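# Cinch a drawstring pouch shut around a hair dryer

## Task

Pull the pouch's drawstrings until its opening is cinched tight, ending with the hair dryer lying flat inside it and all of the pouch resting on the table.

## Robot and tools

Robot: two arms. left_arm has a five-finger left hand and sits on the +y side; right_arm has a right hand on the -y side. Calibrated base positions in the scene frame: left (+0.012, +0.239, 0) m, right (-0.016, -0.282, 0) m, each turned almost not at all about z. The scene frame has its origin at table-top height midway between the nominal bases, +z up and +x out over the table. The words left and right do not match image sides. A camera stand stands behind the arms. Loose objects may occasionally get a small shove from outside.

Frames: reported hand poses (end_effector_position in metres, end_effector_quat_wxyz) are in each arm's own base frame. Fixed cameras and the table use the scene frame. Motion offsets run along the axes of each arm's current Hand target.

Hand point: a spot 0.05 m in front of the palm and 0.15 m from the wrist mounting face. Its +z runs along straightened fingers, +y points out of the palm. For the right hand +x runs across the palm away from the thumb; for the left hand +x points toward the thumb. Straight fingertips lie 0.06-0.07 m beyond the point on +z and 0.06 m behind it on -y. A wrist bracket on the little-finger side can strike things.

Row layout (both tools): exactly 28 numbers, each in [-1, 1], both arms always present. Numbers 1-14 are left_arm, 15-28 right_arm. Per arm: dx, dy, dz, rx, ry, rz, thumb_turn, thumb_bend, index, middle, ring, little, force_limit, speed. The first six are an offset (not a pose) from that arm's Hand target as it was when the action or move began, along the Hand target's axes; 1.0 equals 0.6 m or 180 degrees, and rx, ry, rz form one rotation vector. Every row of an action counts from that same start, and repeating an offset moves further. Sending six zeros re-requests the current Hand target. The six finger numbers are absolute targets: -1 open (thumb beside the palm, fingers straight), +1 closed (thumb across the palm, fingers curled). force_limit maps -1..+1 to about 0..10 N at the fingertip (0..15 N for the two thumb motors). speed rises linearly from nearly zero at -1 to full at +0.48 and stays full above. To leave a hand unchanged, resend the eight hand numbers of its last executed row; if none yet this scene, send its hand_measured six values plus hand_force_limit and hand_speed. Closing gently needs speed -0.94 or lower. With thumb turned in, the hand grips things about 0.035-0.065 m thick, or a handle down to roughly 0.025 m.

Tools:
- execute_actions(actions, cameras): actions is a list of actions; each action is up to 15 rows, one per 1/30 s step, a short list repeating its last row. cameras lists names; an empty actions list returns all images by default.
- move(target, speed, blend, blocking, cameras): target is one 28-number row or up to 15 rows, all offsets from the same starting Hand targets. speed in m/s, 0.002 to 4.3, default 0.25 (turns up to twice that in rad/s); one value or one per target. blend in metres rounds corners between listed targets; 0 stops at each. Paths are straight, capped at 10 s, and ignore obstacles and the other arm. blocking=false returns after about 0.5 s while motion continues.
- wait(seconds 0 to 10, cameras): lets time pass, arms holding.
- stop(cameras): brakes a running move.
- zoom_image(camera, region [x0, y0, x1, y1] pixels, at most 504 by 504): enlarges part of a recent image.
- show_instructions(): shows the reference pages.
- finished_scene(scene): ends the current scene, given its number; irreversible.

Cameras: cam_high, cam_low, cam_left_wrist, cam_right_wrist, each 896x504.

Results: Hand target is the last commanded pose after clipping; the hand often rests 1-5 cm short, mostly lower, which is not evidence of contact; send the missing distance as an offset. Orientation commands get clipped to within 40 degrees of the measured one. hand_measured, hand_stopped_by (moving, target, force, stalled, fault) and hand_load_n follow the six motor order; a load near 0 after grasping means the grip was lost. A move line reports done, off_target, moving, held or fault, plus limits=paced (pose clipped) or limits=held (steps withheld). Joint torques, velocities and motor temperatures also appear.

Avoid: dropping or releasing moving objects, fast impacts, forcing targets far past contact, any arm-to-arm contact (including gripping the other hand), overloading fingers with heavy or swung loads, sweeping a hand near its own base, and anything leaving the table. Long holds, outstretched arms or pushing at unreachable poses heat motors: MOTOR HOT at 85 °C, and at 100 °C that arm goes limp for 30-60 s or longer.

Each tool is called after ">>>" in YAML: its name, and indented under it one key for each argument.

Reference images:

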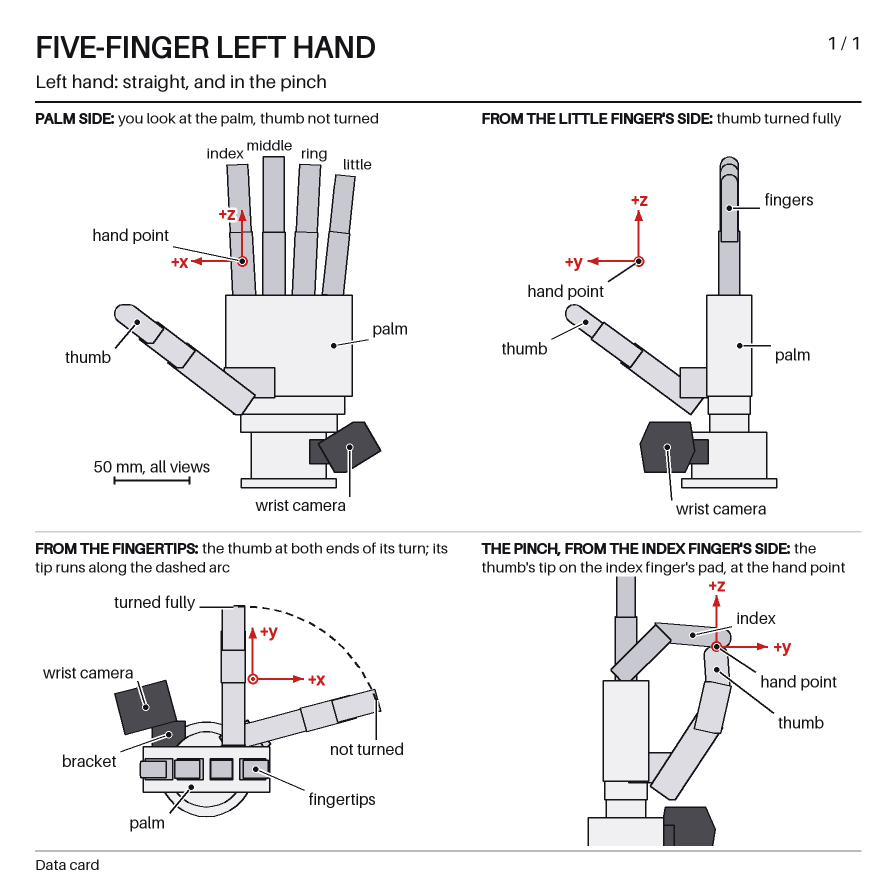

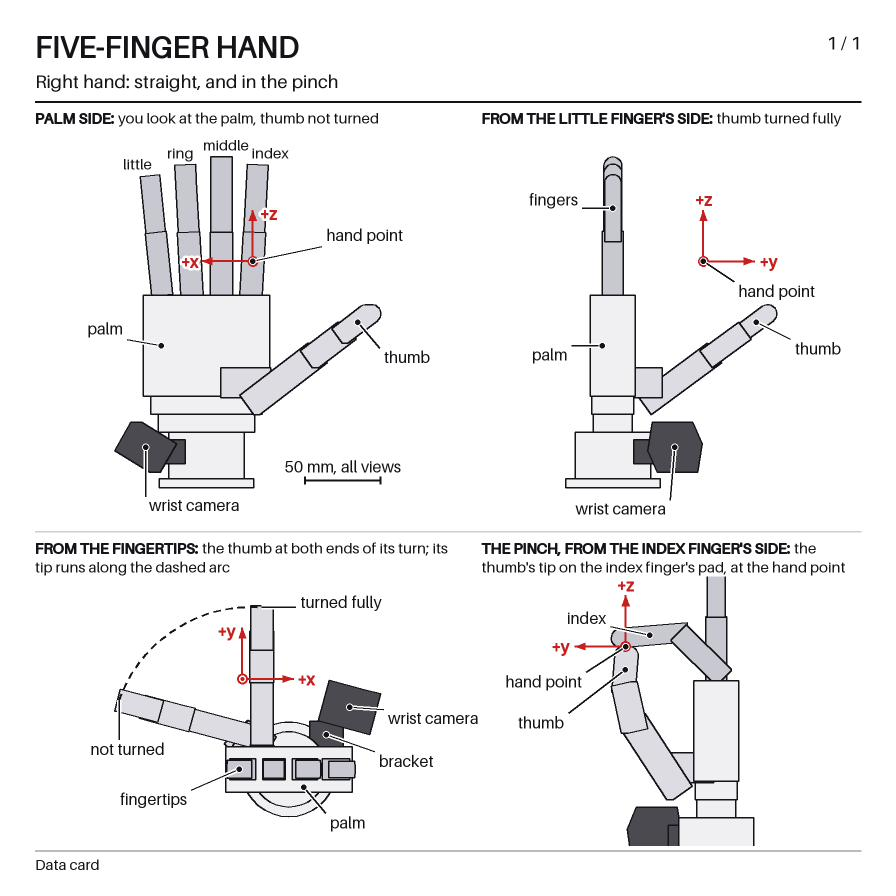

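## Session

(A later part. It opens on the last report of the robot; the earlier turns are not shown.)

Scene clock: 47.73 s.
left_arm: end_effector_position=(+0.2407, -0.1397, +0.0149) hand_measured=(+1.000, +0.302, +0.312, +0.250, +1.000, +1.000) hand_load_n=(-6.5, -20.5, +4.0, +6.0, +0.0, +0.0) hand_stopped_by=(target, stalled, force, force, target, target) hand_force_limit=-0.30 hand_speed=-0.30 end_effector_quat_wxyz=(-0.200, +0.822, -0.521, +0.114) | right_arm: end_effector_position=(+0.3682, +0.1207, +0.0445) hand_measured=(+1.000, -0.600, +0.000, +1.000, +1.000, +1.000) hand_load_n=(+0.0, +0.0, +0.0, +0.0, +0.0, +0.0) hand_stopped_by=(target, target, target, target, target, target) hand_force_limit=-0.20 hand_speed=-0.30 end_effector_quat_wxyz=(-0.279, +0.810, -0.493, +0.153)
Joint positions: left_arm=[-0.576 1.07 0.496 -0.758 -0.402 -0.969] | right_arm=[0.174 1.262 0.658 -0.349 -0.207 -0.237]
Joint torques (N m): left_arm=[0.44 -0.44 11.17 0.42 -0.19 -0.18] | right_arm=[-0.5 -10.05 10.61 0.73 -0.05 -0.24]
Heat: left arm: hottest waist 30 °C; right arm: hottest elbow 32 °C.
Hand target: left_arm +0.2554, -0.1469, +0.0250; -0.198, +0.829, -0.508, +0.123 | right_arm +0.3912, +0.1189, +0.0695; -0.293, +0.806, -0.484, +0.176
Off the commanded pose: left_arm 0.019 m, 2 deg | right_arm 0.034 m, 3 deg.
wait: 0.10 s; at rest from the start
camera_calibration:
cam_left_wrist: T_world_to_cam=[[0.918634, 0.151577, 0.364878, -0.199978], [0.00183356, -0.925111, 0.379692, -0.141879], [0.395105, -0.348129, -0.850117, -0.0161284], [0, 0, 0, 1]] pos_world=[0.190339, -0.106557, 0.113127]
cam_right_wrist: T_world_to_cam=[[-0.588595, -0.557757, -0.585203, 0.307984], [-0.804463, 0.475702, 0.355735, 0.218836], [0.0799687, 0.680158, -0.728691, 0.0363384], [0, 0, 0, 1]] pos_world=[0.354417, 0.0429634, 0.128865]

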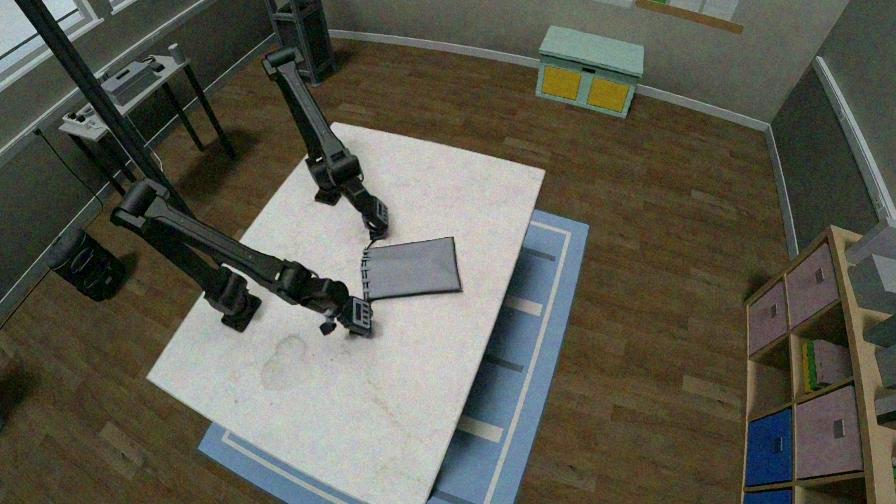

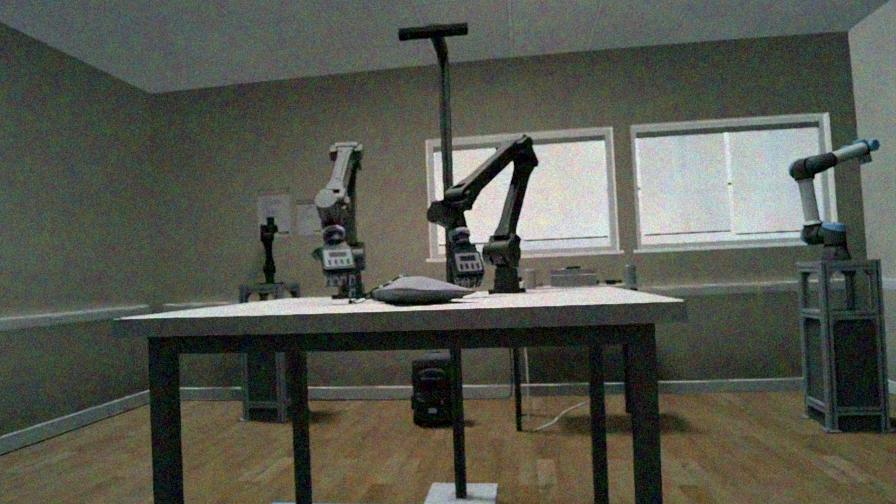

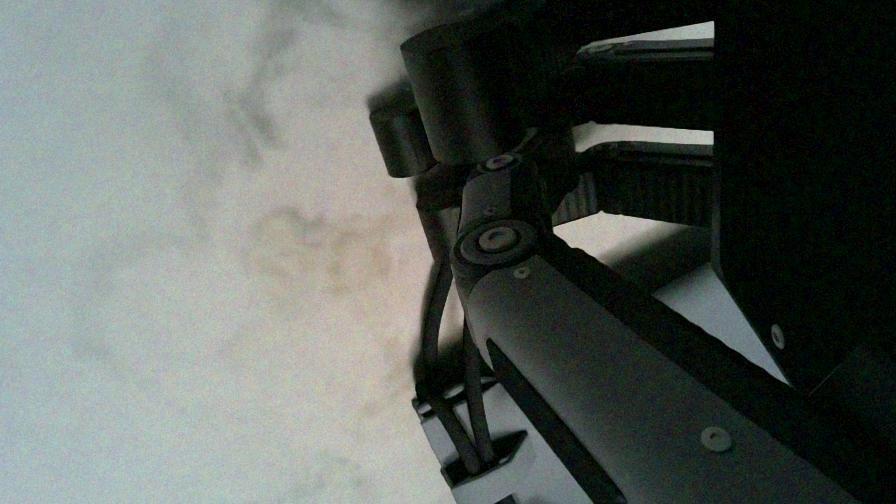

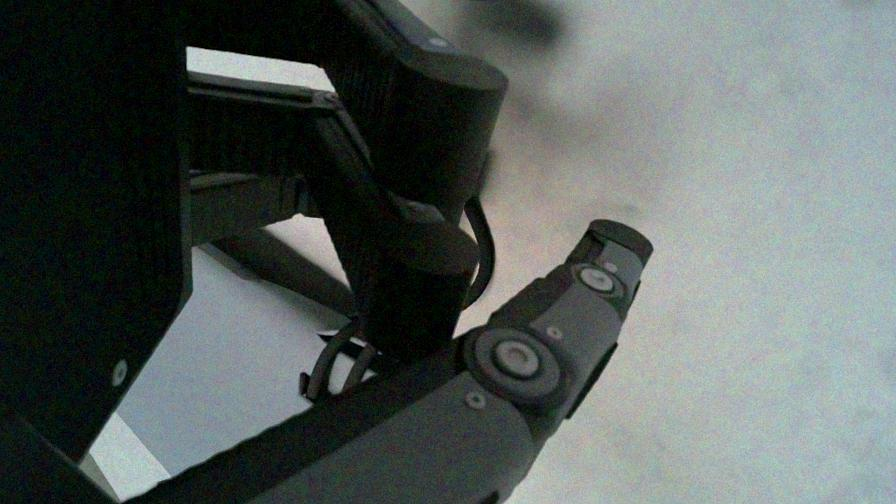

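>>> move:
  target: [0,-0.0429,-0.0511,0,0,0, 1,0.33,0.5,0.5,1,1,-0.3,-0.5, 0,-0.0429,-0.0511,0,0,0, 1,-0.6,0,1,1,1,-0.2,-0.3]
  speed: 0.06
  cameras: ["all"]

>>> zoom_image:
  camera: "cam_low"
  region: [320, 200, 520, 320]

>>> zoom_image:
  camera: "cam_high"
  region: [330, 190, 480, 330]

Scene clock: 50.10 s.
left_arm: end_effector_position=(+0.2443, -0.1335, +0.0409) hand_measured=(+1.000, +0.332, +0.312, +0.250, +1.000, +1.000) hand_load_n=(-5.5, -6.0, +4.0, +8.5, +0.0, +0.0) hand_stopped_by=(target, target, force, force, target, target) hand_force_limit=-0.30 hand_speed=-0.50 end_effector_quat_wxyz=(-0.198, +0.830, -0.511, +0.100) | right_arm: end_effector_position=(+0.3670, +0.1203, +0.0801) hand_measured=(+1.000, -0.600, +0.000, +1.000, +1.000, +1.000) hand_load_n=(+0.0, +0.0, +0.0, +0.0, +0.0, +0.0) hand_stopped_by=(target, target, target, target, target, target) hand_force_limit=-0.20 hand_speed=-0.30 end_effector_quat_wxyz=(-0.277, +0.811, -0.494, +0.151)
Joint positions: left_arm=[-0.545 1.038 0.56 -0.877 -0.395 -0.969] | right_arm=[0.174 1.199 0.719 -0.478 -0.206 -0.237]
Joint torques (N m): left_arm=[0.38 -2.02 12.86 0.34 -0.18 0.15] | right_arm=[-0.67 -9.41 11.77 0.79 -0.08 -0.22]
Heat: left arm: hottest waist 30 °C; right arm: hottest elbow 32 °C.
Hand target: left_arm +0.2636, -0.1428, +0.0641; -0.198, +0.829, -0.508, +0.123 | right_arm +0.3911, +0.1190, +0.1095; -0.292, +0.806, -0.484, +0.176
Off the commanded pose: left_arm 0.031 m, 3 deg | right_arm 0.038 m, 4 deg.
move: off_target (left_arm, right_arm)
camera_calibration:
cam_left_wrist: T_world_to_cam=[[0.922398, 0.175997, 0.343811, -0.210491], [0.0380913, -0.927262, 0.372472, -0.154889], [0.384357, -0.330471, -0.862009, 0.0122315], [0, 0, 0, 1]] pos_world=[0.195355, -0.102534, 0.140604]
cam_right_wrist: T_world_to_cam=[[-0.592813, -0.558608, -0.580112, 0.329112], [-0.801782, 0.477013, 0.360005, 0.203924], [0.0756191, 0.678539, -0.730662, 0.0645566], [0, 0, 0, 1]] pos_world=[0.353723, 0.0427665, 0.164678]

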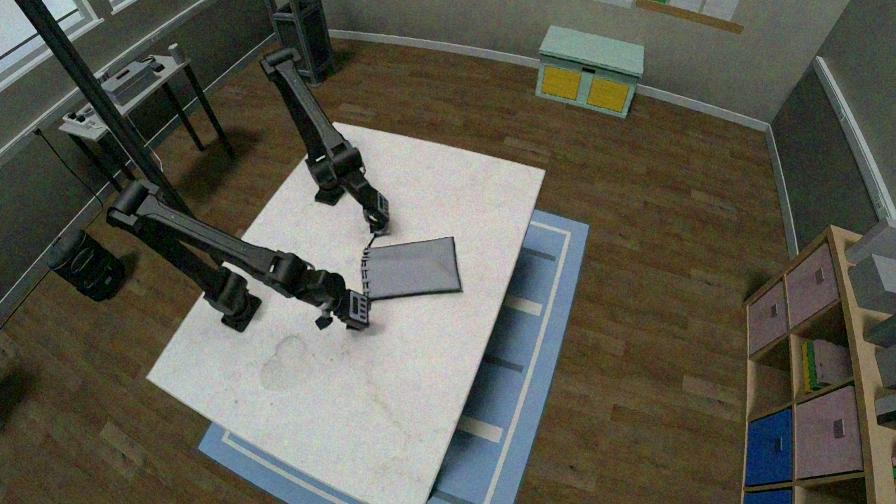

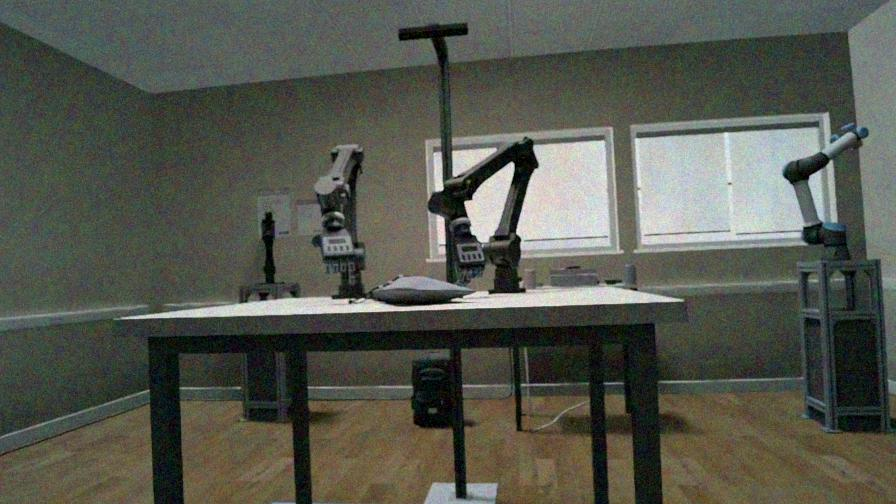

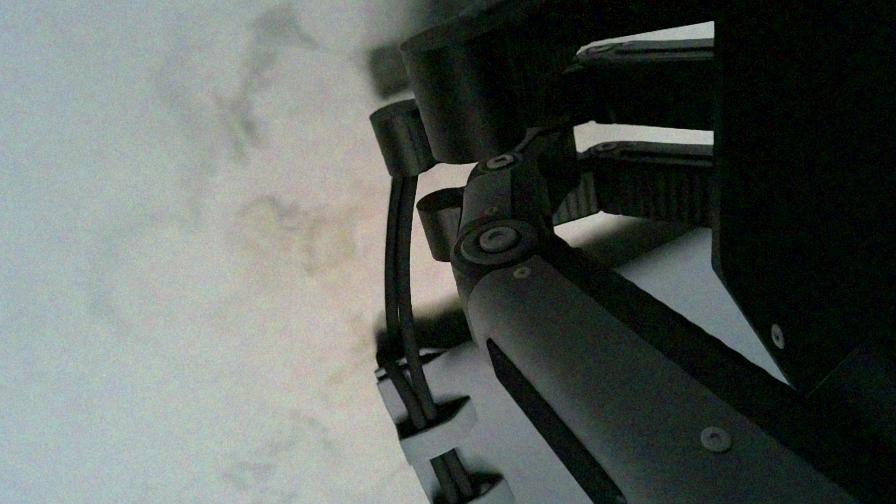

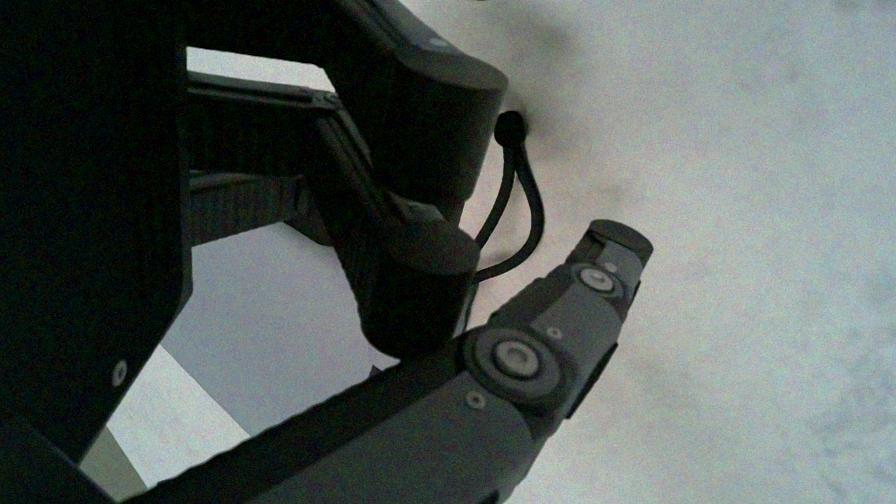

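Scaled by 2.520.

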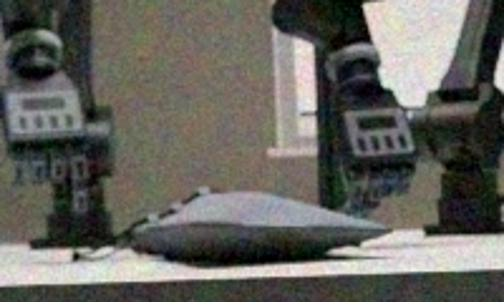

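Scaled by 3.360.

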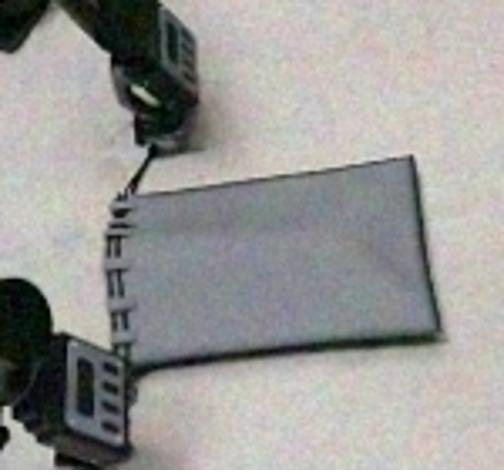

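>>> zoom_image:
  camera: "cam_left_wrist"
  region: [350, 80, 550, 280]

Scaled by 2.520.

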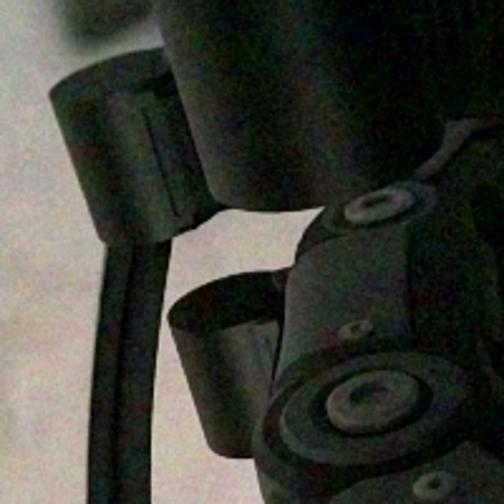

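>>> move:
  target:
    - [0,-0.0303,-0.0594,0,0,0, 1,0.33,-0.6,-0.6,1,1,-0.3,0, -0.0365,-0.0171,0.0568,-0.0722,-0.0061,-0.0093, 1,-1,0.5,0.5,1,1,-0.3,0]
    - [0,-0.0303,-0.0594,0,0,0, 1,-1,-0.6,-0.6,1,1,-0.3,0, -0.0365,-0.0171,0.0568,-0.0722,-0.0061,-0.0093, 1,-1,0.5,0.5,1,1,-0.3,0]
  speed: 0.1
  cameras: ["cam_left_wrist","cam_right_wrist"]

Scene clock: 56.17 s.
left_arm: end_effector_position=(+0.2453, -0.1340, +0.0785) hand_measured=(+1.000, -1.000, -0.600, -0.600, +1.000, +1.000) hand_load_n=(+0.0, +0.0, +0.0, +0.0, +0.5, +0.0) hand_stopped_by=(target, target, target, target, target, target) hand_force_limit=-0.30 hand_speed=0.00 end_effector_quat_wxyz=(-0.198, +0.830, -0.511, +0.098) | right_arm: end_effector_position=(+0.3865, +0.1424, +0.0715) hand_measured=(+1.000, -1.000, +0.500, +0.500, +1.000, +1.000) hand_load_n=(+0.0, +0.0, +0.0, +0.0, +0.5, +0.0) hand_stopped_by=(target, target, target, target, target, target) hand_force_limit=-0.30 hand_speed=0.00 end_effector_quat_wxyz=(-0.189, +0.845, -0.488, +0.105)
Joint positions: left_arm=[-0.544 0.989 0.639 -1.009 -0.395 -0.969] | right_arm=[0.261 1.394 0.918 -0.674 -0.116 -0.237]
Joint torques (N m): left_arm=[0.26 -1.9 13.55 0.27 -0.19 0.15] | right_arm=[0.91 -10.4 11.43 0.4 0.06 -0.01]
Heat: left arm: hottest waist 30 °C; right arm: hottest elbow 33 °C.
Hand target: left_arm +0.2634, -0.1427, +0.1040; -0.198, +0.829, -0.508, +0.122 | right_arm +0.4071, +0.1522, +0.0900; -0.201, +0.842, -0.486, +0.117
Off the commanded pose: left_arm 0.033 m, 3 deg | right_arm 0.029 m, 2 deg.
move: off_target (left_arm, right_arm); target 2's new numbers were sent with left_arm's hand 0.032 m and 3 deg from that target
camera_calibration:
cam_left_wrist: T_world_to_cam=[[0.923511, 0.175723, 0.340953, -0.22439], [0.0396387, -0.927852, 0.370836, -0.169742], [0.381519, -0.328956, -0.863847, 0.0450864], [0, 0, 0, 1]] pos_world=[0.196754, -0.103233, 0.178401]
cam_right_wrist: T_world_to_cam=[[-0.650835, -0.642982, -0.403717, 0.369828], [-0.754884, 0.4913, 0.434481, 0.186542], [-0.0810173, 0.587535, -0.805133, 0.12074], [0, 0, 0, 1]] pos_world=[0.391297, 0.0752059, 0.165469]
Images, in order (width x height): cam_left_wrist 896x504, cam_right_wrist 896x504.

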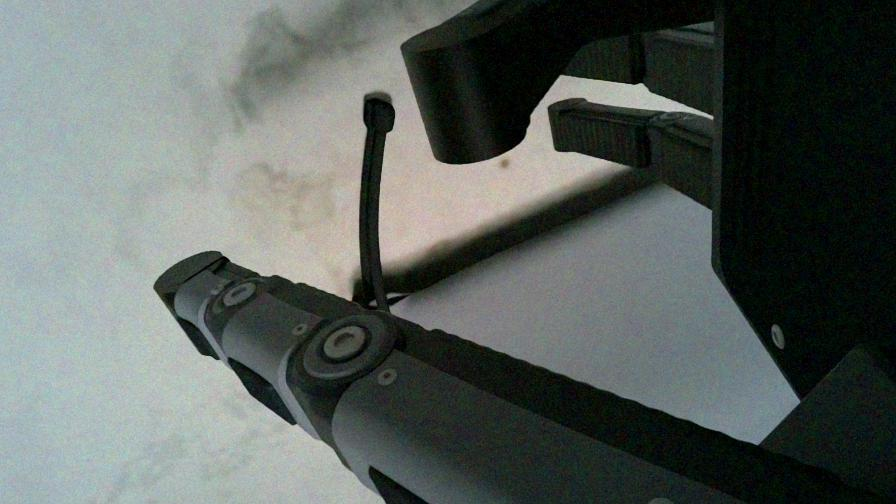

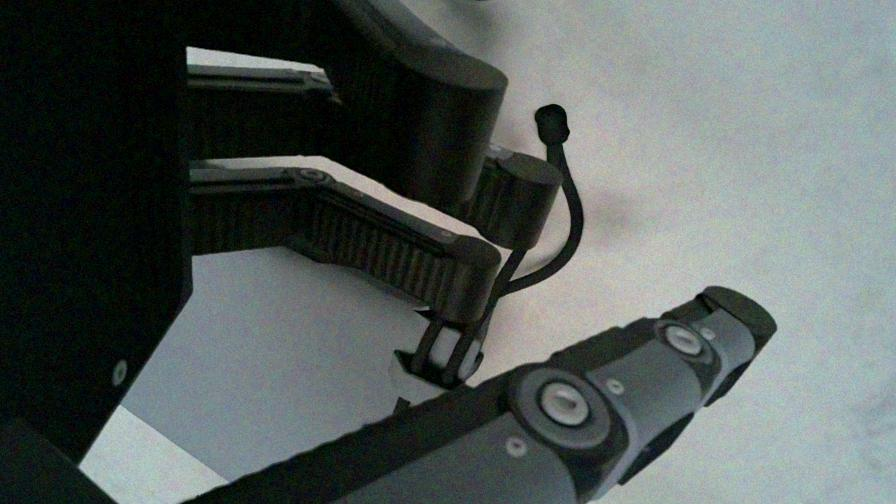

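>>> move:
  target: [-0.0270,0.0417,0.1172,0,0.0378,0.0742, 1,-1,0.5,0.5,1,1,-0.3,0, 0.0017,0.05,0.0868,0,0,0, 1,-1,0.5,0.5,1,1,-0.3,0]
  speed: 0.08
  cameras: ["cam_left_wrist","cam_right_wrist"]

Scene clock: 60.13 s.
left_arm: end_effector_position=(+0.2663, -0.1274, +0.0359) hand_measured=(+1.000, -1.000, +0.500, +0.500, +1.000, +1.000) hand_load_n=(+0.0, +0.0, +0.0, +0.0, +0.0, +0.0) hand_stopped_by=(target, target, target, target, target, target) hand_force_limit=-0.30 hand_speed=0.00 end_effector_quat_wxyz=(-0.181, +0.758, -0.608, +0.151) | right_arm: end_effector_position=(+0.4042, +0.1471, +0.0349) hand_measured=(+1.000, -1.000, +0.500, +0.500, +1.000, +1.000) hand_load_n=(+0.0, +0.0, +0.0, +0.0, +0.0, +0.0) hand_stopped_by=(target, target, target, target, target, target) hand_force_limit=-0.30 hand_speed=0.00 end_effector_quat_wxyz=(-0.200, +0.843, -0.486, +0.116)
Joint positions: left_arm=[-0.428 1.03 0.521 -0.666 -0.271 -0.593] | right_arm=[0.261 1.476 0.888 -0.529 -0.116 -0.237]
Joint torques (N m): left_arm=[0.32 -1.08 7.19 1.68 -0.09 0.16] | right_arm=[0.67 -11.22 6.34 1.85 -0.03 -0.05]
Heat: left arm: hottest waist 30 °C; right arm: hottest elbow 33 °C.
Hand target: left_arm +0.2648, -0.1240, +0.0300; -0.181, +0.756, -0.612, +0.148 | right_arm +0.4050, +0.1497, +0.0299; -0.201, +0.842, -0.486, +0.117
Off the commanded pose: left_arm 0.007 m, 1 deg | right_arm 0.006 m, 0 deg.
move: done
camera_calibration:
cam_left_wrist: T_world_to_cam=[[0.922402, -0.0517938, 0.382742, -0.260584], [-0.216026, -0.89065, 0.400094, -0.0769022], [0.320167, -0.45173, -0.832726, 0.00199215], [0, 0, 0, 1]] pos_world=[0.223112, -0.0810897, 0.132163]
cam_right_wrist: T_world_to_cam=[[-0.63795, -0.639567, -0.428921, 0.364792], [-0.768025, 0.487782, 0.414977, 0.220049], [-0.0561857, 0.594157, -0.802384, 0.0787344], [0, 0, 0, 1]] pos_world=[0.406146, 0.0791923, 0.128327]
Images, in order (width x height): cam_left_wrist 896x504, cam_right_wrist 896x504.

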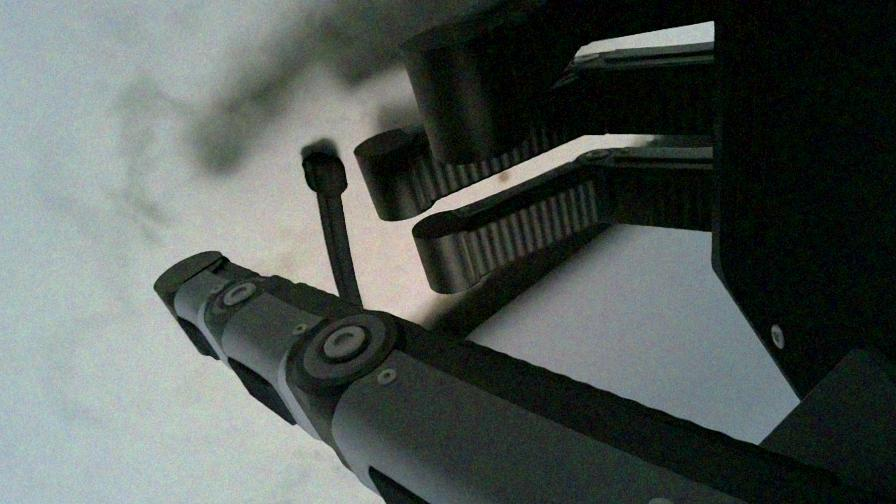

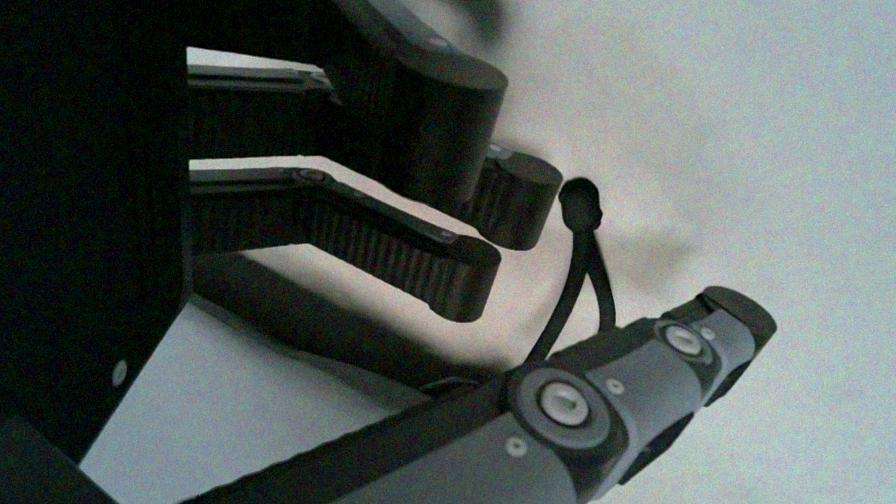

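>>> move:
  target: [-0.0058,0.0243,0.0473,0,0,0, 1,-1,0.5,0.5,1,1,-0.3,0, -0.0032,0.0237,0.046,0,0,0, 1,-1,0.5,0.5,1,1,-0.3,0]
  speed: 0.05
  cameras: ["cam_left_wrist","cam_right_wrist"]

Scene clock: 62.67 s.
left_arm: end_effector_position=(+0.2658, -0.1242, +0.0036) hand_measured=(+1.000, -1.000, +0.500, +0.500, +1.000, +1.000) hand_load_n=(+0.0, +0.0, +0.0, +0.0, +0.0, +0.0) hand_stopped_by=(target, target, target, target, target, target) hand_force_limit=-0.30 hand_speed=0.00 end_effector_quat_wxyz=(-0.181, +0.758, -0.608, +0.151) | right_arm: end_effector_position=(+0.4061, +0.1475, +0.0067) hand_measured=(+1.000, -1.000, +0.500, +0.500, +1.000, +1.000) hand_load_n=(+0.0, +0.0, +0.0, +0.0, +0.0, +0.0) hand_stopped_by=(target, target, target, target, target, target) hand_force_limit=-0.30 hand_speed=0.00 end_effector_quat_wxyz=(-0.203, +0.842, -0.485, +0.120)
Joint positions: left_arm=[-0.417 1.097 0.461 -0.537 -0.267 -0.582] | right_arm=[0.261 1.526 0.852 -0.435 -0.115 -0.237]
Joint torques (N m): left_arm=[0.26 -1.2 6.65 1.55 -0.09 0.17] | right_arm=[1.03 -10.93 5.68 1.81 0.02 0.01]
Heat: left arm: hottest waist 30 °C; right arm: hottest elbow 33 °C.
Hand target: left_arm +0.2639, -0.1207, -0.0019; -0.181, +0.756, -0.612, +0.148 | right_arm +0.4039, +0.1513, -0.0011; -0.202, +0.842, -0.486, +0.117
Off the commanded pose: left_arm 0.007 m, 1 deg | right_arm 0.009 m, 0 deg.
move: done
camera_calibration:
cam_left_wrist: T_world_to_cam=[[0.922556, -0.052422, 0.382286, -0.247723], [-0.216275, -0.890728, 0.399785, -0.0611351], [0.319556, -0.451503, -0.833084, -0.0231421], [0, 0, 0, 1]] pos_world=[0.222711, -0.0778897, 0.0998627]
cam_right_wrist: T_world_to_cam=[[-0.634538, -0.638741, -0.435168, 0.352638], [-0.771314, 0.487377, 0.409314, 0.234472], [-0.0493548, 0.595377, -0.801929, 0.0530388], [0, 0, 0, 1]] pos_world=[0.407232, 0.0793901, 0.100018]
Images, in order (width x height): cam_left_wrist 896x504, cam_right_wrist 896x504.

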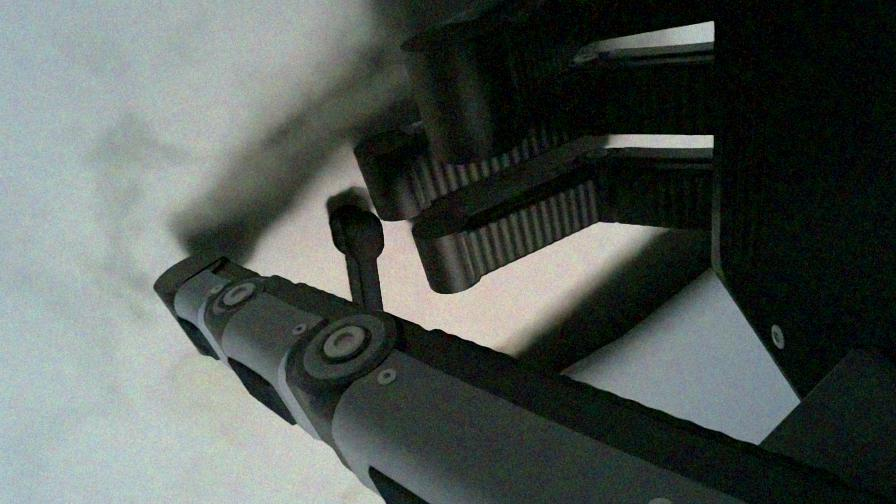

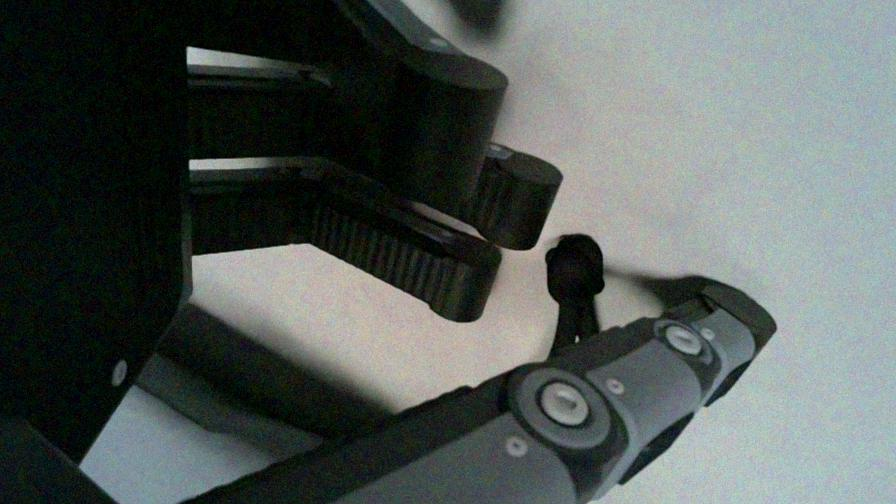

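>>> move:
  target: [0,0.0038,0.0075,0,0,0, 1,-1,0.5,0.5,1,1,-0.3,0, -0.0067,0.0093,0.0078,0,0,0, 1,-1,0.5,0.5,1,1,-0.3,0]
  speed: 0.05
  cameras: ["cam_left_wrist","cam_right_wrist"]

Scene clock: 64.80 s.
left_arm: end_effector_position=(+0.2659, -0.1243, -0.0015) hand_measured=(+1.000, -1.000, +0.500, +0.500, +1.000, +1.000) hand_load_n=(+0.0, +0.0, +0.0, +0.0, +0.0, +0.0) hand_stopped_by=(target, target, target, target, target, target) hand_force_limit=-0.30 hand_speed=0.00 end_effector_quat_wxyz=(-0.180, +0.758, -0.608, +0.151) | right_arm: end_effector_position=(+0.4083, +0.1497, +0.0055) hand_measured=(+1.000, -1.000, +0.500, +0.500, +1.000, +1.000) hand_load_n=(+0.0, +0.0, -2.0, +0.0, +0.0, +0.0) hand_stopped_by=(target, target, target, target, target, target) hand_force_limit=-0.30 hand_speed=0.00 end_effector_quat_wxyz=(-0.209, +0.841, -0.484, +0.125)
Joint positions: left_arm=[-0.417 1.111 0.453 -0.515 -0.267 -0.581] | right_arm=[0.265 1.526 0.844 -0.409 -0.113 -0.234]
Joint torques (N m): left_arm=[0.38 -1.38 6.54 1.66 -0.09 0.16] | right_arm=[1.26 -11.05 4.88 1.74 0.09 0.01]
Heat: left arm: hottest waist 30 °C; right arm: hottest elbow 33 °C.
Hand target: left_arm +0.2639, -0.1208, -0.0070; -0.181, +0.756, -0.612, +0.148 | right_arm +0.3993, +0.1533, -0.0078; -0.201, +0.842, -0.486, +0.117
Off the commanded pose: left_arm 0.007 m, 1 deg | right_arm 0.016 m, 1 deg.
move: off_target (right_arm)
camera_calibration:
cam_left_wrist: T_world_to_cam=[[0.922624, -0.0527689, 0.382074, -0.245893], [-0.216553, -0.890598, 0.399924, -0.0591053], [0.319171, -0.451719, -0.833115, -0.0273961], [0, 0, 0, 1]] pos_world=[0.222811, -0.0779899, 0.0947627]
cam_right_wrist: T_world_to_cam=[[-0.626971, -0.63702, -0.448456, 0.351693], [-0.778197, 0.485296, 0.39862, 0.23885], [-0.036295, 0.59891, -0.799993, 0.0449821], [0, 0, 0, 1]] pos_world=[0.408006, 0.0811827, 0.0984942]
Images, in order (width x height): cam_left_wrist 896x504, cam_right_wrist 896x504.

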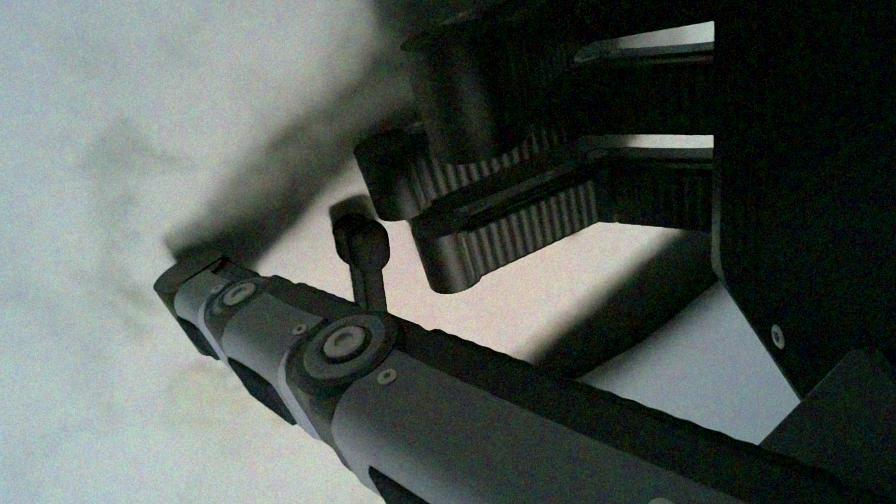

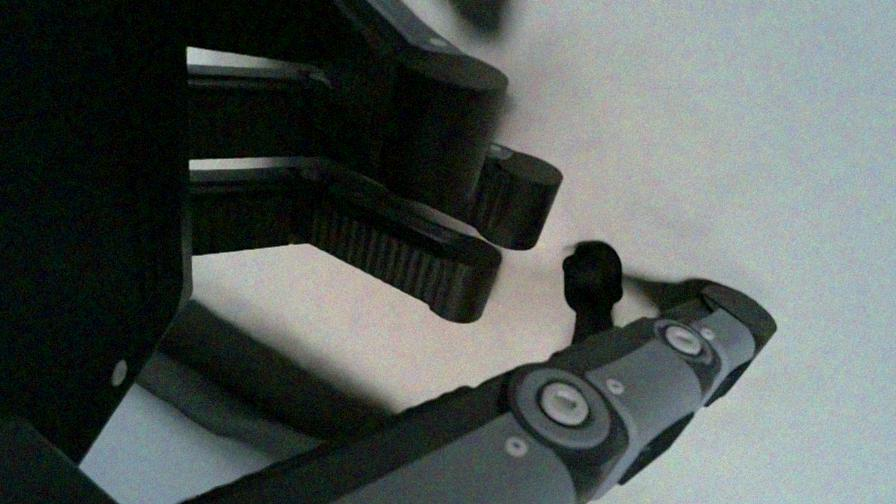

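>>> execute_actions:
  actions:
    - [[0,0,0,0,0,0, 1,-1,0.5,0.5,1,1,-0.2,-0.6, 0,-0.006,-0.0119,0,0,0, 1,-1,0.5,0.5,1,1,-0.2,-0.6]]
    - [[0,0,0,0,0,0, 1,0.2,0.5,0.5,1,1,-0.2,-0.6, 0,0,0,0,0,0, 1,0.2,0.5,0.5,1,1,-0.2,-0.6]]
    - [[0,0,0,0,0,0, 1,0.2,0.5,0.5,1,1,-0.2,-0.6, 0,0,0,0,0,0, 1,0.2,0.5,0.5,1,1,-0.2,-0.6]]
  cameras: ["cam_left_wrist","cam_right_wrist"]

Scene clock: 66.93 s.
left_arm: end_effector_position=(+0.2654, -0.1250, -0.0016) hand_measured=(+1.000, -0.760, +0.500, +0.500, +1.000, +1.000) hand_load_n=(-1.0, +4.5, +0.0, +0.0, +0.0, +0.0) hand_stopped_by=(target, force, target, target, target, target) hand_force_limit=-0.20 hand_speed=-0.60 end_effector_quat_wxyz=(-0.179, +0.756, -0.611, +0.152) | right_arm: end_effector_position=(+0.4071, +0.1495, +0.0061) hand_measured=(+1.000, -0.912, +0.500, +0.500, +1.000, +1.000) hand_load_n=(+0.0, +3.0, +0.0, +0.0, +0.0, +0.0) hand_stopped_by=(target, force, target, target, target, target) hand_force_limit=-0.20 hand_speed=-0.60 end_effector_quat_wxyz=(-0.207, +0.841, -0.484, +0.125)
Joint positions: left_arm=[-0.417 1.111 0.453 -0.515 -0.262 -0.575] | right_arm=[0.266 1.523 0.844 -0.416 -0.111 -0.233]
Joint torques (N m): left_arm=[0.38 -1.32 6.54 1.66 -0.28 0.11] | right_arm=[1.26 -12.22 5.5 0.98 0.02 0.04]
Heat: left arm: hottest elbow 30 °C; right arm: hottest elbow 33 °C.
Hand target: left_arm +0.2640, -0.1207, -0.0070; -0.181, +0.756, -0.612, +0.148 | right_arm +0.3992, +0.1534, +0.0001; -0.201, +0.842, -0.486, +0.117
Off the commanded pose: left_arm 0.007 m, 1 deg | right_arm 0.011 m, 1 deg.
Step readings (end_effector_position of left_arm | right_arm):
0: (+0.2660, -0.1244, -0.0015) | (+0.4085, +0.1497, +0.0055)
1: (+0.2660, -0.1244, -0.0015) | (+0.4085, +0.1497, +0.0055)
2: (+0.2660, -0.1244, -0.0015) | (+0.4085, +0.1497, +0.0055)
4: (+0.2660, -0.1244, -0.0015) | (+0.4085, +0.1497, +0.0055)
8: (+0.2660, -0.1244, -0.0015) | (+0.4085, +0.1497, +0.0055)
15: (+0.2660, -0.1244, -0.0015) | (+0.4085, +0.1497, +0.0055)
16: (+0.2660, -0.1244, -0.0015) | (+0.4085, +0.1497, +0.0055)
17: (+0.2660, -0.1244, -0.0015) | (+0.4085, +0.1497, +0.0055)
19: (+0.2660, -0.1244, -0.0015) | (+0.4084, +0.1498, +0.0055)
23: (+0.2660, -0.1244, -0.0015) | (+0.4072, +0.1494, +0.0062)
30: (+0.2658, -0.1248, -0.0015) | (+0.4071, +0.1495, +0.0061)
31: (+0.2655, -0.1250, -0.0015) | (+0.4071, +0.1495, +0.0061)
32: (+0.2655, -0.1249, -0.0015) | (+0.4071, +0.1495, +0.0061)
34: (+0.2654, -0.1249, -0.0016) | (+0.4071, +0.1495, +0.0061)
38: (+0.2654, -0.1250, -0.0016) | (+0.4071, +0.1495, +0.0061)
45: (+0.2654, -0.1250, -0.0016) | (+0.4071, +0.1495, +0.0061)
camera_calibration:
cam_left_wrist: T_world_to_cam=[[0.923058, -0.0581912, 0.380235, -0.246237], [-0.221726, -0.888241, 0.402326, -0.0580909], [0.314328, -0.455678, -0.8328, -0.0266989], [0, 0, 0, 1]] pos_world=[0.222803, -0.0780936, 0.0947642]
cam_right_wrist: T_world_to_cam=[[-0.628898, -0.637501, -0.445062, 0.351857], [-0.776551, 0.486946, 0.399815, 0.236748], [-0.0381613, 0.597056, -0.801291, 0.0466258], [0, 0, 0, 1]] pos_world=[0.406908, 0.081187, 0.0993033]
Images, in order (width x height): cam_left_wrist 896x504, cam_right_wrist 896x504.

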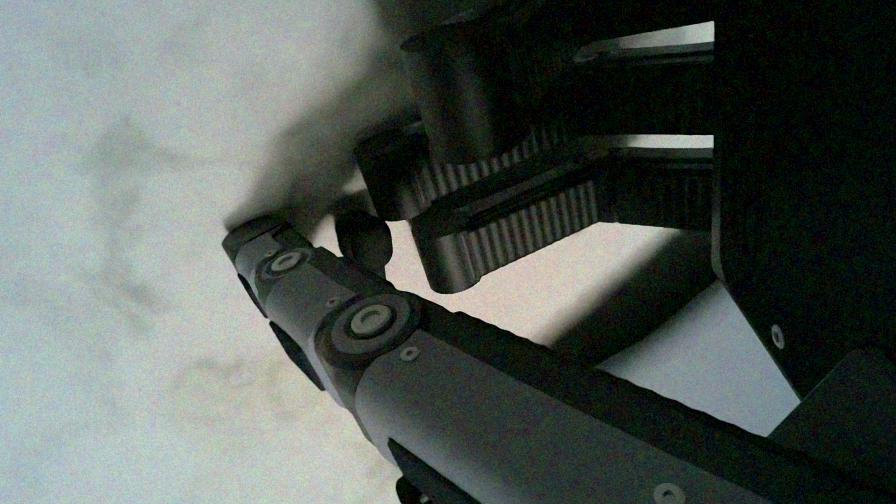

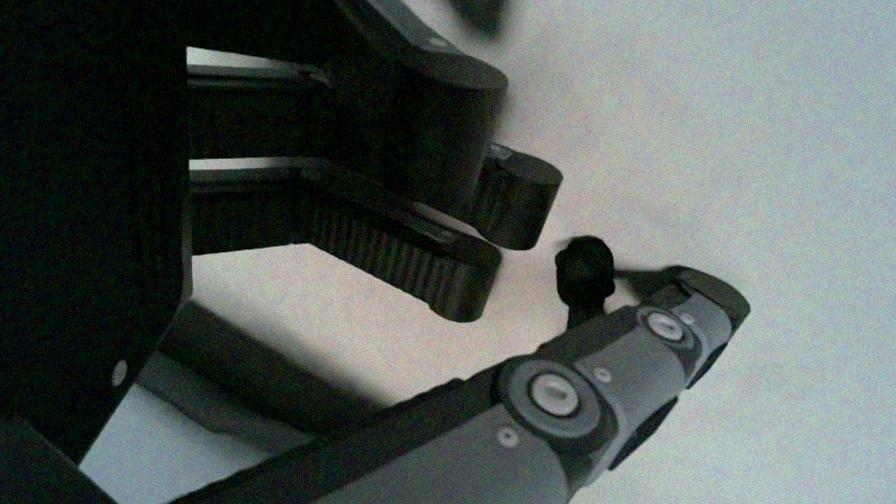

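>>> move:
  target:
    - [0,-0.0265,-0.052,0,0,0, 1,-1,0.5,0.5,1,1,-0.1,-0.6, 0,-0.0265,-0.052,0,0,0, 1,-1,0.5,0.5,1,1,-0.1,-0.6]
    - [0.0025,-0.0022,-0.0063,0,0,0, 1,-1,0.5,0.5,1,1,-0.1,-0.6, 0.0028,-0.0003,-0.0073,0,0,0, 1,-1,0.5,0.5,1,1,-0.1,-0.6]
  speed: 0.06
  cameras: ["cam_left_wrist","cam_right_wrist"]

Scene clock: 70.53 s.
left_arm: end_effector_position=(+0.2625, -0.1228, -0.0004) hand_measured=(+1.000, -1.000, +0.500, +0.500, +1.000, +1.000) hand_load_n=(+0.0, +0.0, +0.0, +0.0, +0.0, +0.0) hand_stopped_by=(target, target, target, target, target, target) hand_force_limit=-0.10 hand_speed=-0.60 end_effector_quat_wxyz=(-0.179, +0.757, -0.611, +0.147) | right_arm: end_effector_position=(+0.4000, +0.1482, +0.0099) hand_measured=(+1.000, -1.000, +0.500, +0.500, +1.000, +1.000) hand_load_n=(+0.0, +0.0, +0.0, +0.0, +0.0, +0.0) hand_stopped_by=(target, target, target, target, target, target) hand_force_limit=-0.10 hand_speed=-0.60 end_effector_quat_wxyz=(-0.200, +0.843, -0.485, +0.118)
Joint positions: left_arm=[-0.417 1.102 0.453 -0.533 -0.265 -0.575] | right_arm=[0.268 1.509 0.844 -0.449 -0.111 -0.233]
Joint torques (N m): left_arm=[-0.15 -1.2 7.23 1.61 -0.22 0.05] | right_arm=[0.85 -11.34 5.78 1.88 -0.08 -0.04]
Heat: left arm: hottest elbow 30 °C; right arm: hottest elbow 33 °C.
Hand target: left_arm +0.2638, -0.1223, -0.0029; -0.181, +0.756, -0.612, +0.148 | right_arm +0.3986, +0.1510, +0.0042; -0.202, +0.842, -0.486, +0.117
Off the commanded pose: left_arm 0.003 m, 0 deg | right_arm 0.007 m, 0 deg.
move: done
camera_calibration:
cam_left_wrist: T_world_to_cam=[[0.925501, -0.0593923, 0.37406, -0.244709], [-0.217947, -0.891238, 0.397737, -0.0586549], [0.309754, -0.449631, -0.837786, -0.0219752], [0, 0, 0, 1]] pos_world=[0.220501, -0.07669, 0.0964544]
cam_right_wrist: T_world_to_cam=[[-0.636038, -0.640623, -0.430183, 0.351456], [-0.769778, 0.487864, 0.411619, 0.227381], [-0.0538214, 0.592951, -0.803438, 0.0570462], [0, 0, 0, 1]] pos_world=[0.401642, 0.0803943, 0.10343]
Images, in order (width x height): cam_left_wrist 896x504, cam_right_wrist 896x504.

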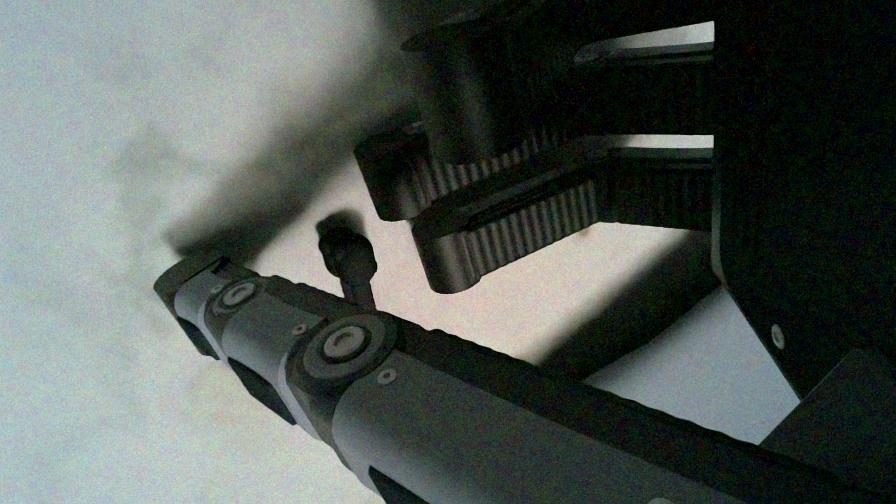

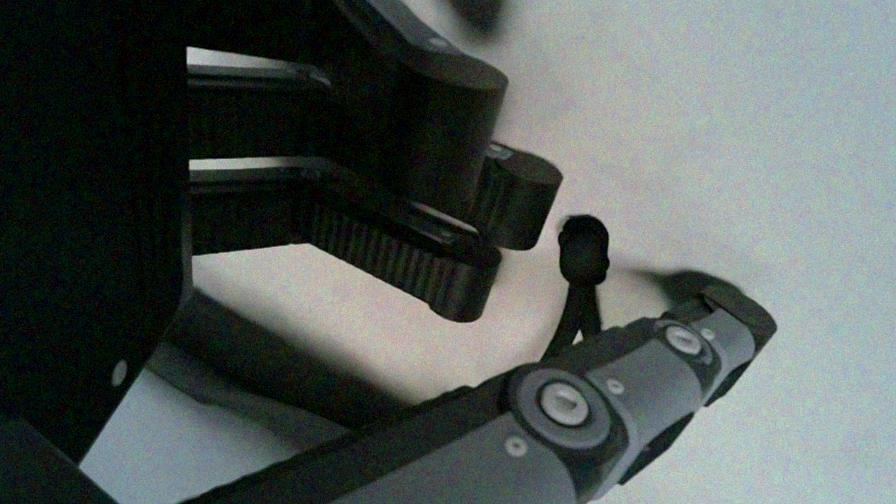

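>>> execute_actions:
  actions:
    - [[0,0,0,0,0,0, 1,0.2,0.5,0.5,1,1,0,-0.6, 0,0,0,0,0,0, 1,0.2,0.5,0.5,1,1,0,-0.6]]
    - [[0,0,0,0,0,0, 1,0.2,0.5,0.5,1,1,0,-0.6, 0,0,0,0,0,0, 1,0.2,0.5,0.5,1,1,0,-0.6]]
  cameras: ["cam_left_wrist","cam_right_wrist"]

Scene clock: 72.07 s.
left_arm: end_effector_position=(+0.2622, -0.1234, -0.0005) hand_measured=(+1.000, -0.666, +0.500, +0.500, +1.000, +1.000) hand_load_n=(-2.0, +6.5, +0.0, +0.5, +0.0, +0.0) hand_stopped_by=(target, force, target, target, target, target) hand_force_limit=0.00 hand_speed=-0.60 end_effector_quat_wxyz=(-0.178, +0.756, -0.612, +0.148) | right_arm: end_effector_position=(+0.3989, +0.1479, +0.0097) hand_measured=(+1.000, -0.648, +0.500, +0.500, +1.000, +1.000) hand_load_n=(+0.0, +6.5, +0.0, +0.0, +0.0, -0.5) hand_stopped_by=(target, force, target, target, target, target) hand_force_limit=0.00 hand_speed=-0.60 end_effector_quat_wxyz=(-0.200, +0.843, -0.485, +0.118)
Joint positions: left_arm=[-0.417 1.102 0.453 -0.532 -0.262 -0.574] | right_arm=[0.268 1.507 0.841 -0.448 -0.111 -0.233]
Joint torques (N m): left_arm=[-0.15 -1.32 7.23 1.66 -0.33 0.03] | right_arm=[0.56 -11.52 5.96 1.78 -0.1 -0.03]
Heat: left arm: hottest elbow 30 °C; right arm: hottest elbow 33 °C.
Hand target: left_arm +0.2638, -0.1224, -0.0030; -0.181, +0.756, -0.612, +0.148 | right_arm +0.3986, +0.1510, +0.0042; -0.202, +0.842, -0.486, +0.117
Off the commanded pose: left_arm 0.003 m, 0 deg | right_arm 0.006 m, 0 deg.
Step readings (end_effector_position of left_arm | right_arm):
0: (+0.2625, -0.1228, -0.0005) | (+0.4000, +0.1482, +0.0099)
1: (+0.2625, -0.1228, -0.0005) | (+0.4000, +0.1482, +0.0099)
2: (+0.2625, -0.1228, -0.0005) | (+0.4000, +0.1482, +0.0099)
4: (+0.2625, -0.1228, -0.0005) | (+0.4000, +0.1482, +0.0099)
8: (+0.2625, -0.1228, -0.0005) | (+0.4000, +0.1482, +0.0099)
15: (+0.2626, -0.1229, -0.0005) | (+0.4001, +0.1482, +0.0099)
16: (+0.2626, -0.1229, -0.0005) | (+0.4001, +0.1482, +0.0099)
17: (+0.2626, -0.1229, -0.0005) | (+0.4001, +0.1482, +0.0099)
19: (+0.2625, -0.1229, -0.0005) | (+0.4001, +0.1482, +0.0099)
23: (+0.2622, -0.1234, -0.0005) | (+0.3989, +0.1479, +0.0097)
30: (+0.2622, -0.1234, -0.0005) | (+0.3989, +0.1479, +0.0097)
camera_calibration:
cam_left_wrist: T_world_to_cam=[[0.925861, -0.0610363, 0.372902, -0.244682], [-0.219776, -0.889757, 0.400038, -0.0585232], [0.307375, -0.452335, -0.837206, -0.0218558], [0, 0, 0, 1]] pos_world=[0.220398, -0.0768921, 0.0963563]
cam_right_wrist: T_world_to_cam=[[-0.636144, -0.640697, -0.429917, 0.350563], [-0.76967, 0.487856, 0.411831, 0.226775], [-0.054121, 0.592878, -0.803471, 0.0571393], [0, 0, 0, 1]] pos_world=[0.400643, 0.0800944, 0.10323]
Images, in order (width x height): cam_left_wrist 896x504, cam_right_wrist 896x504.

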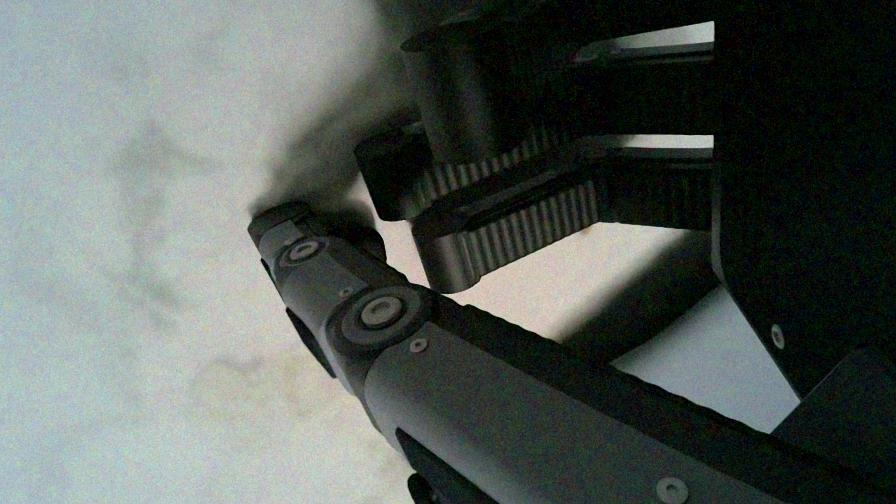

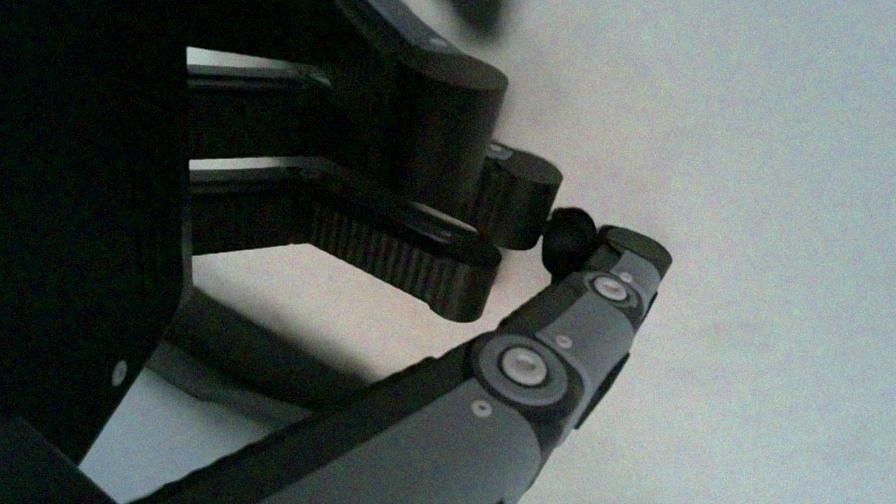

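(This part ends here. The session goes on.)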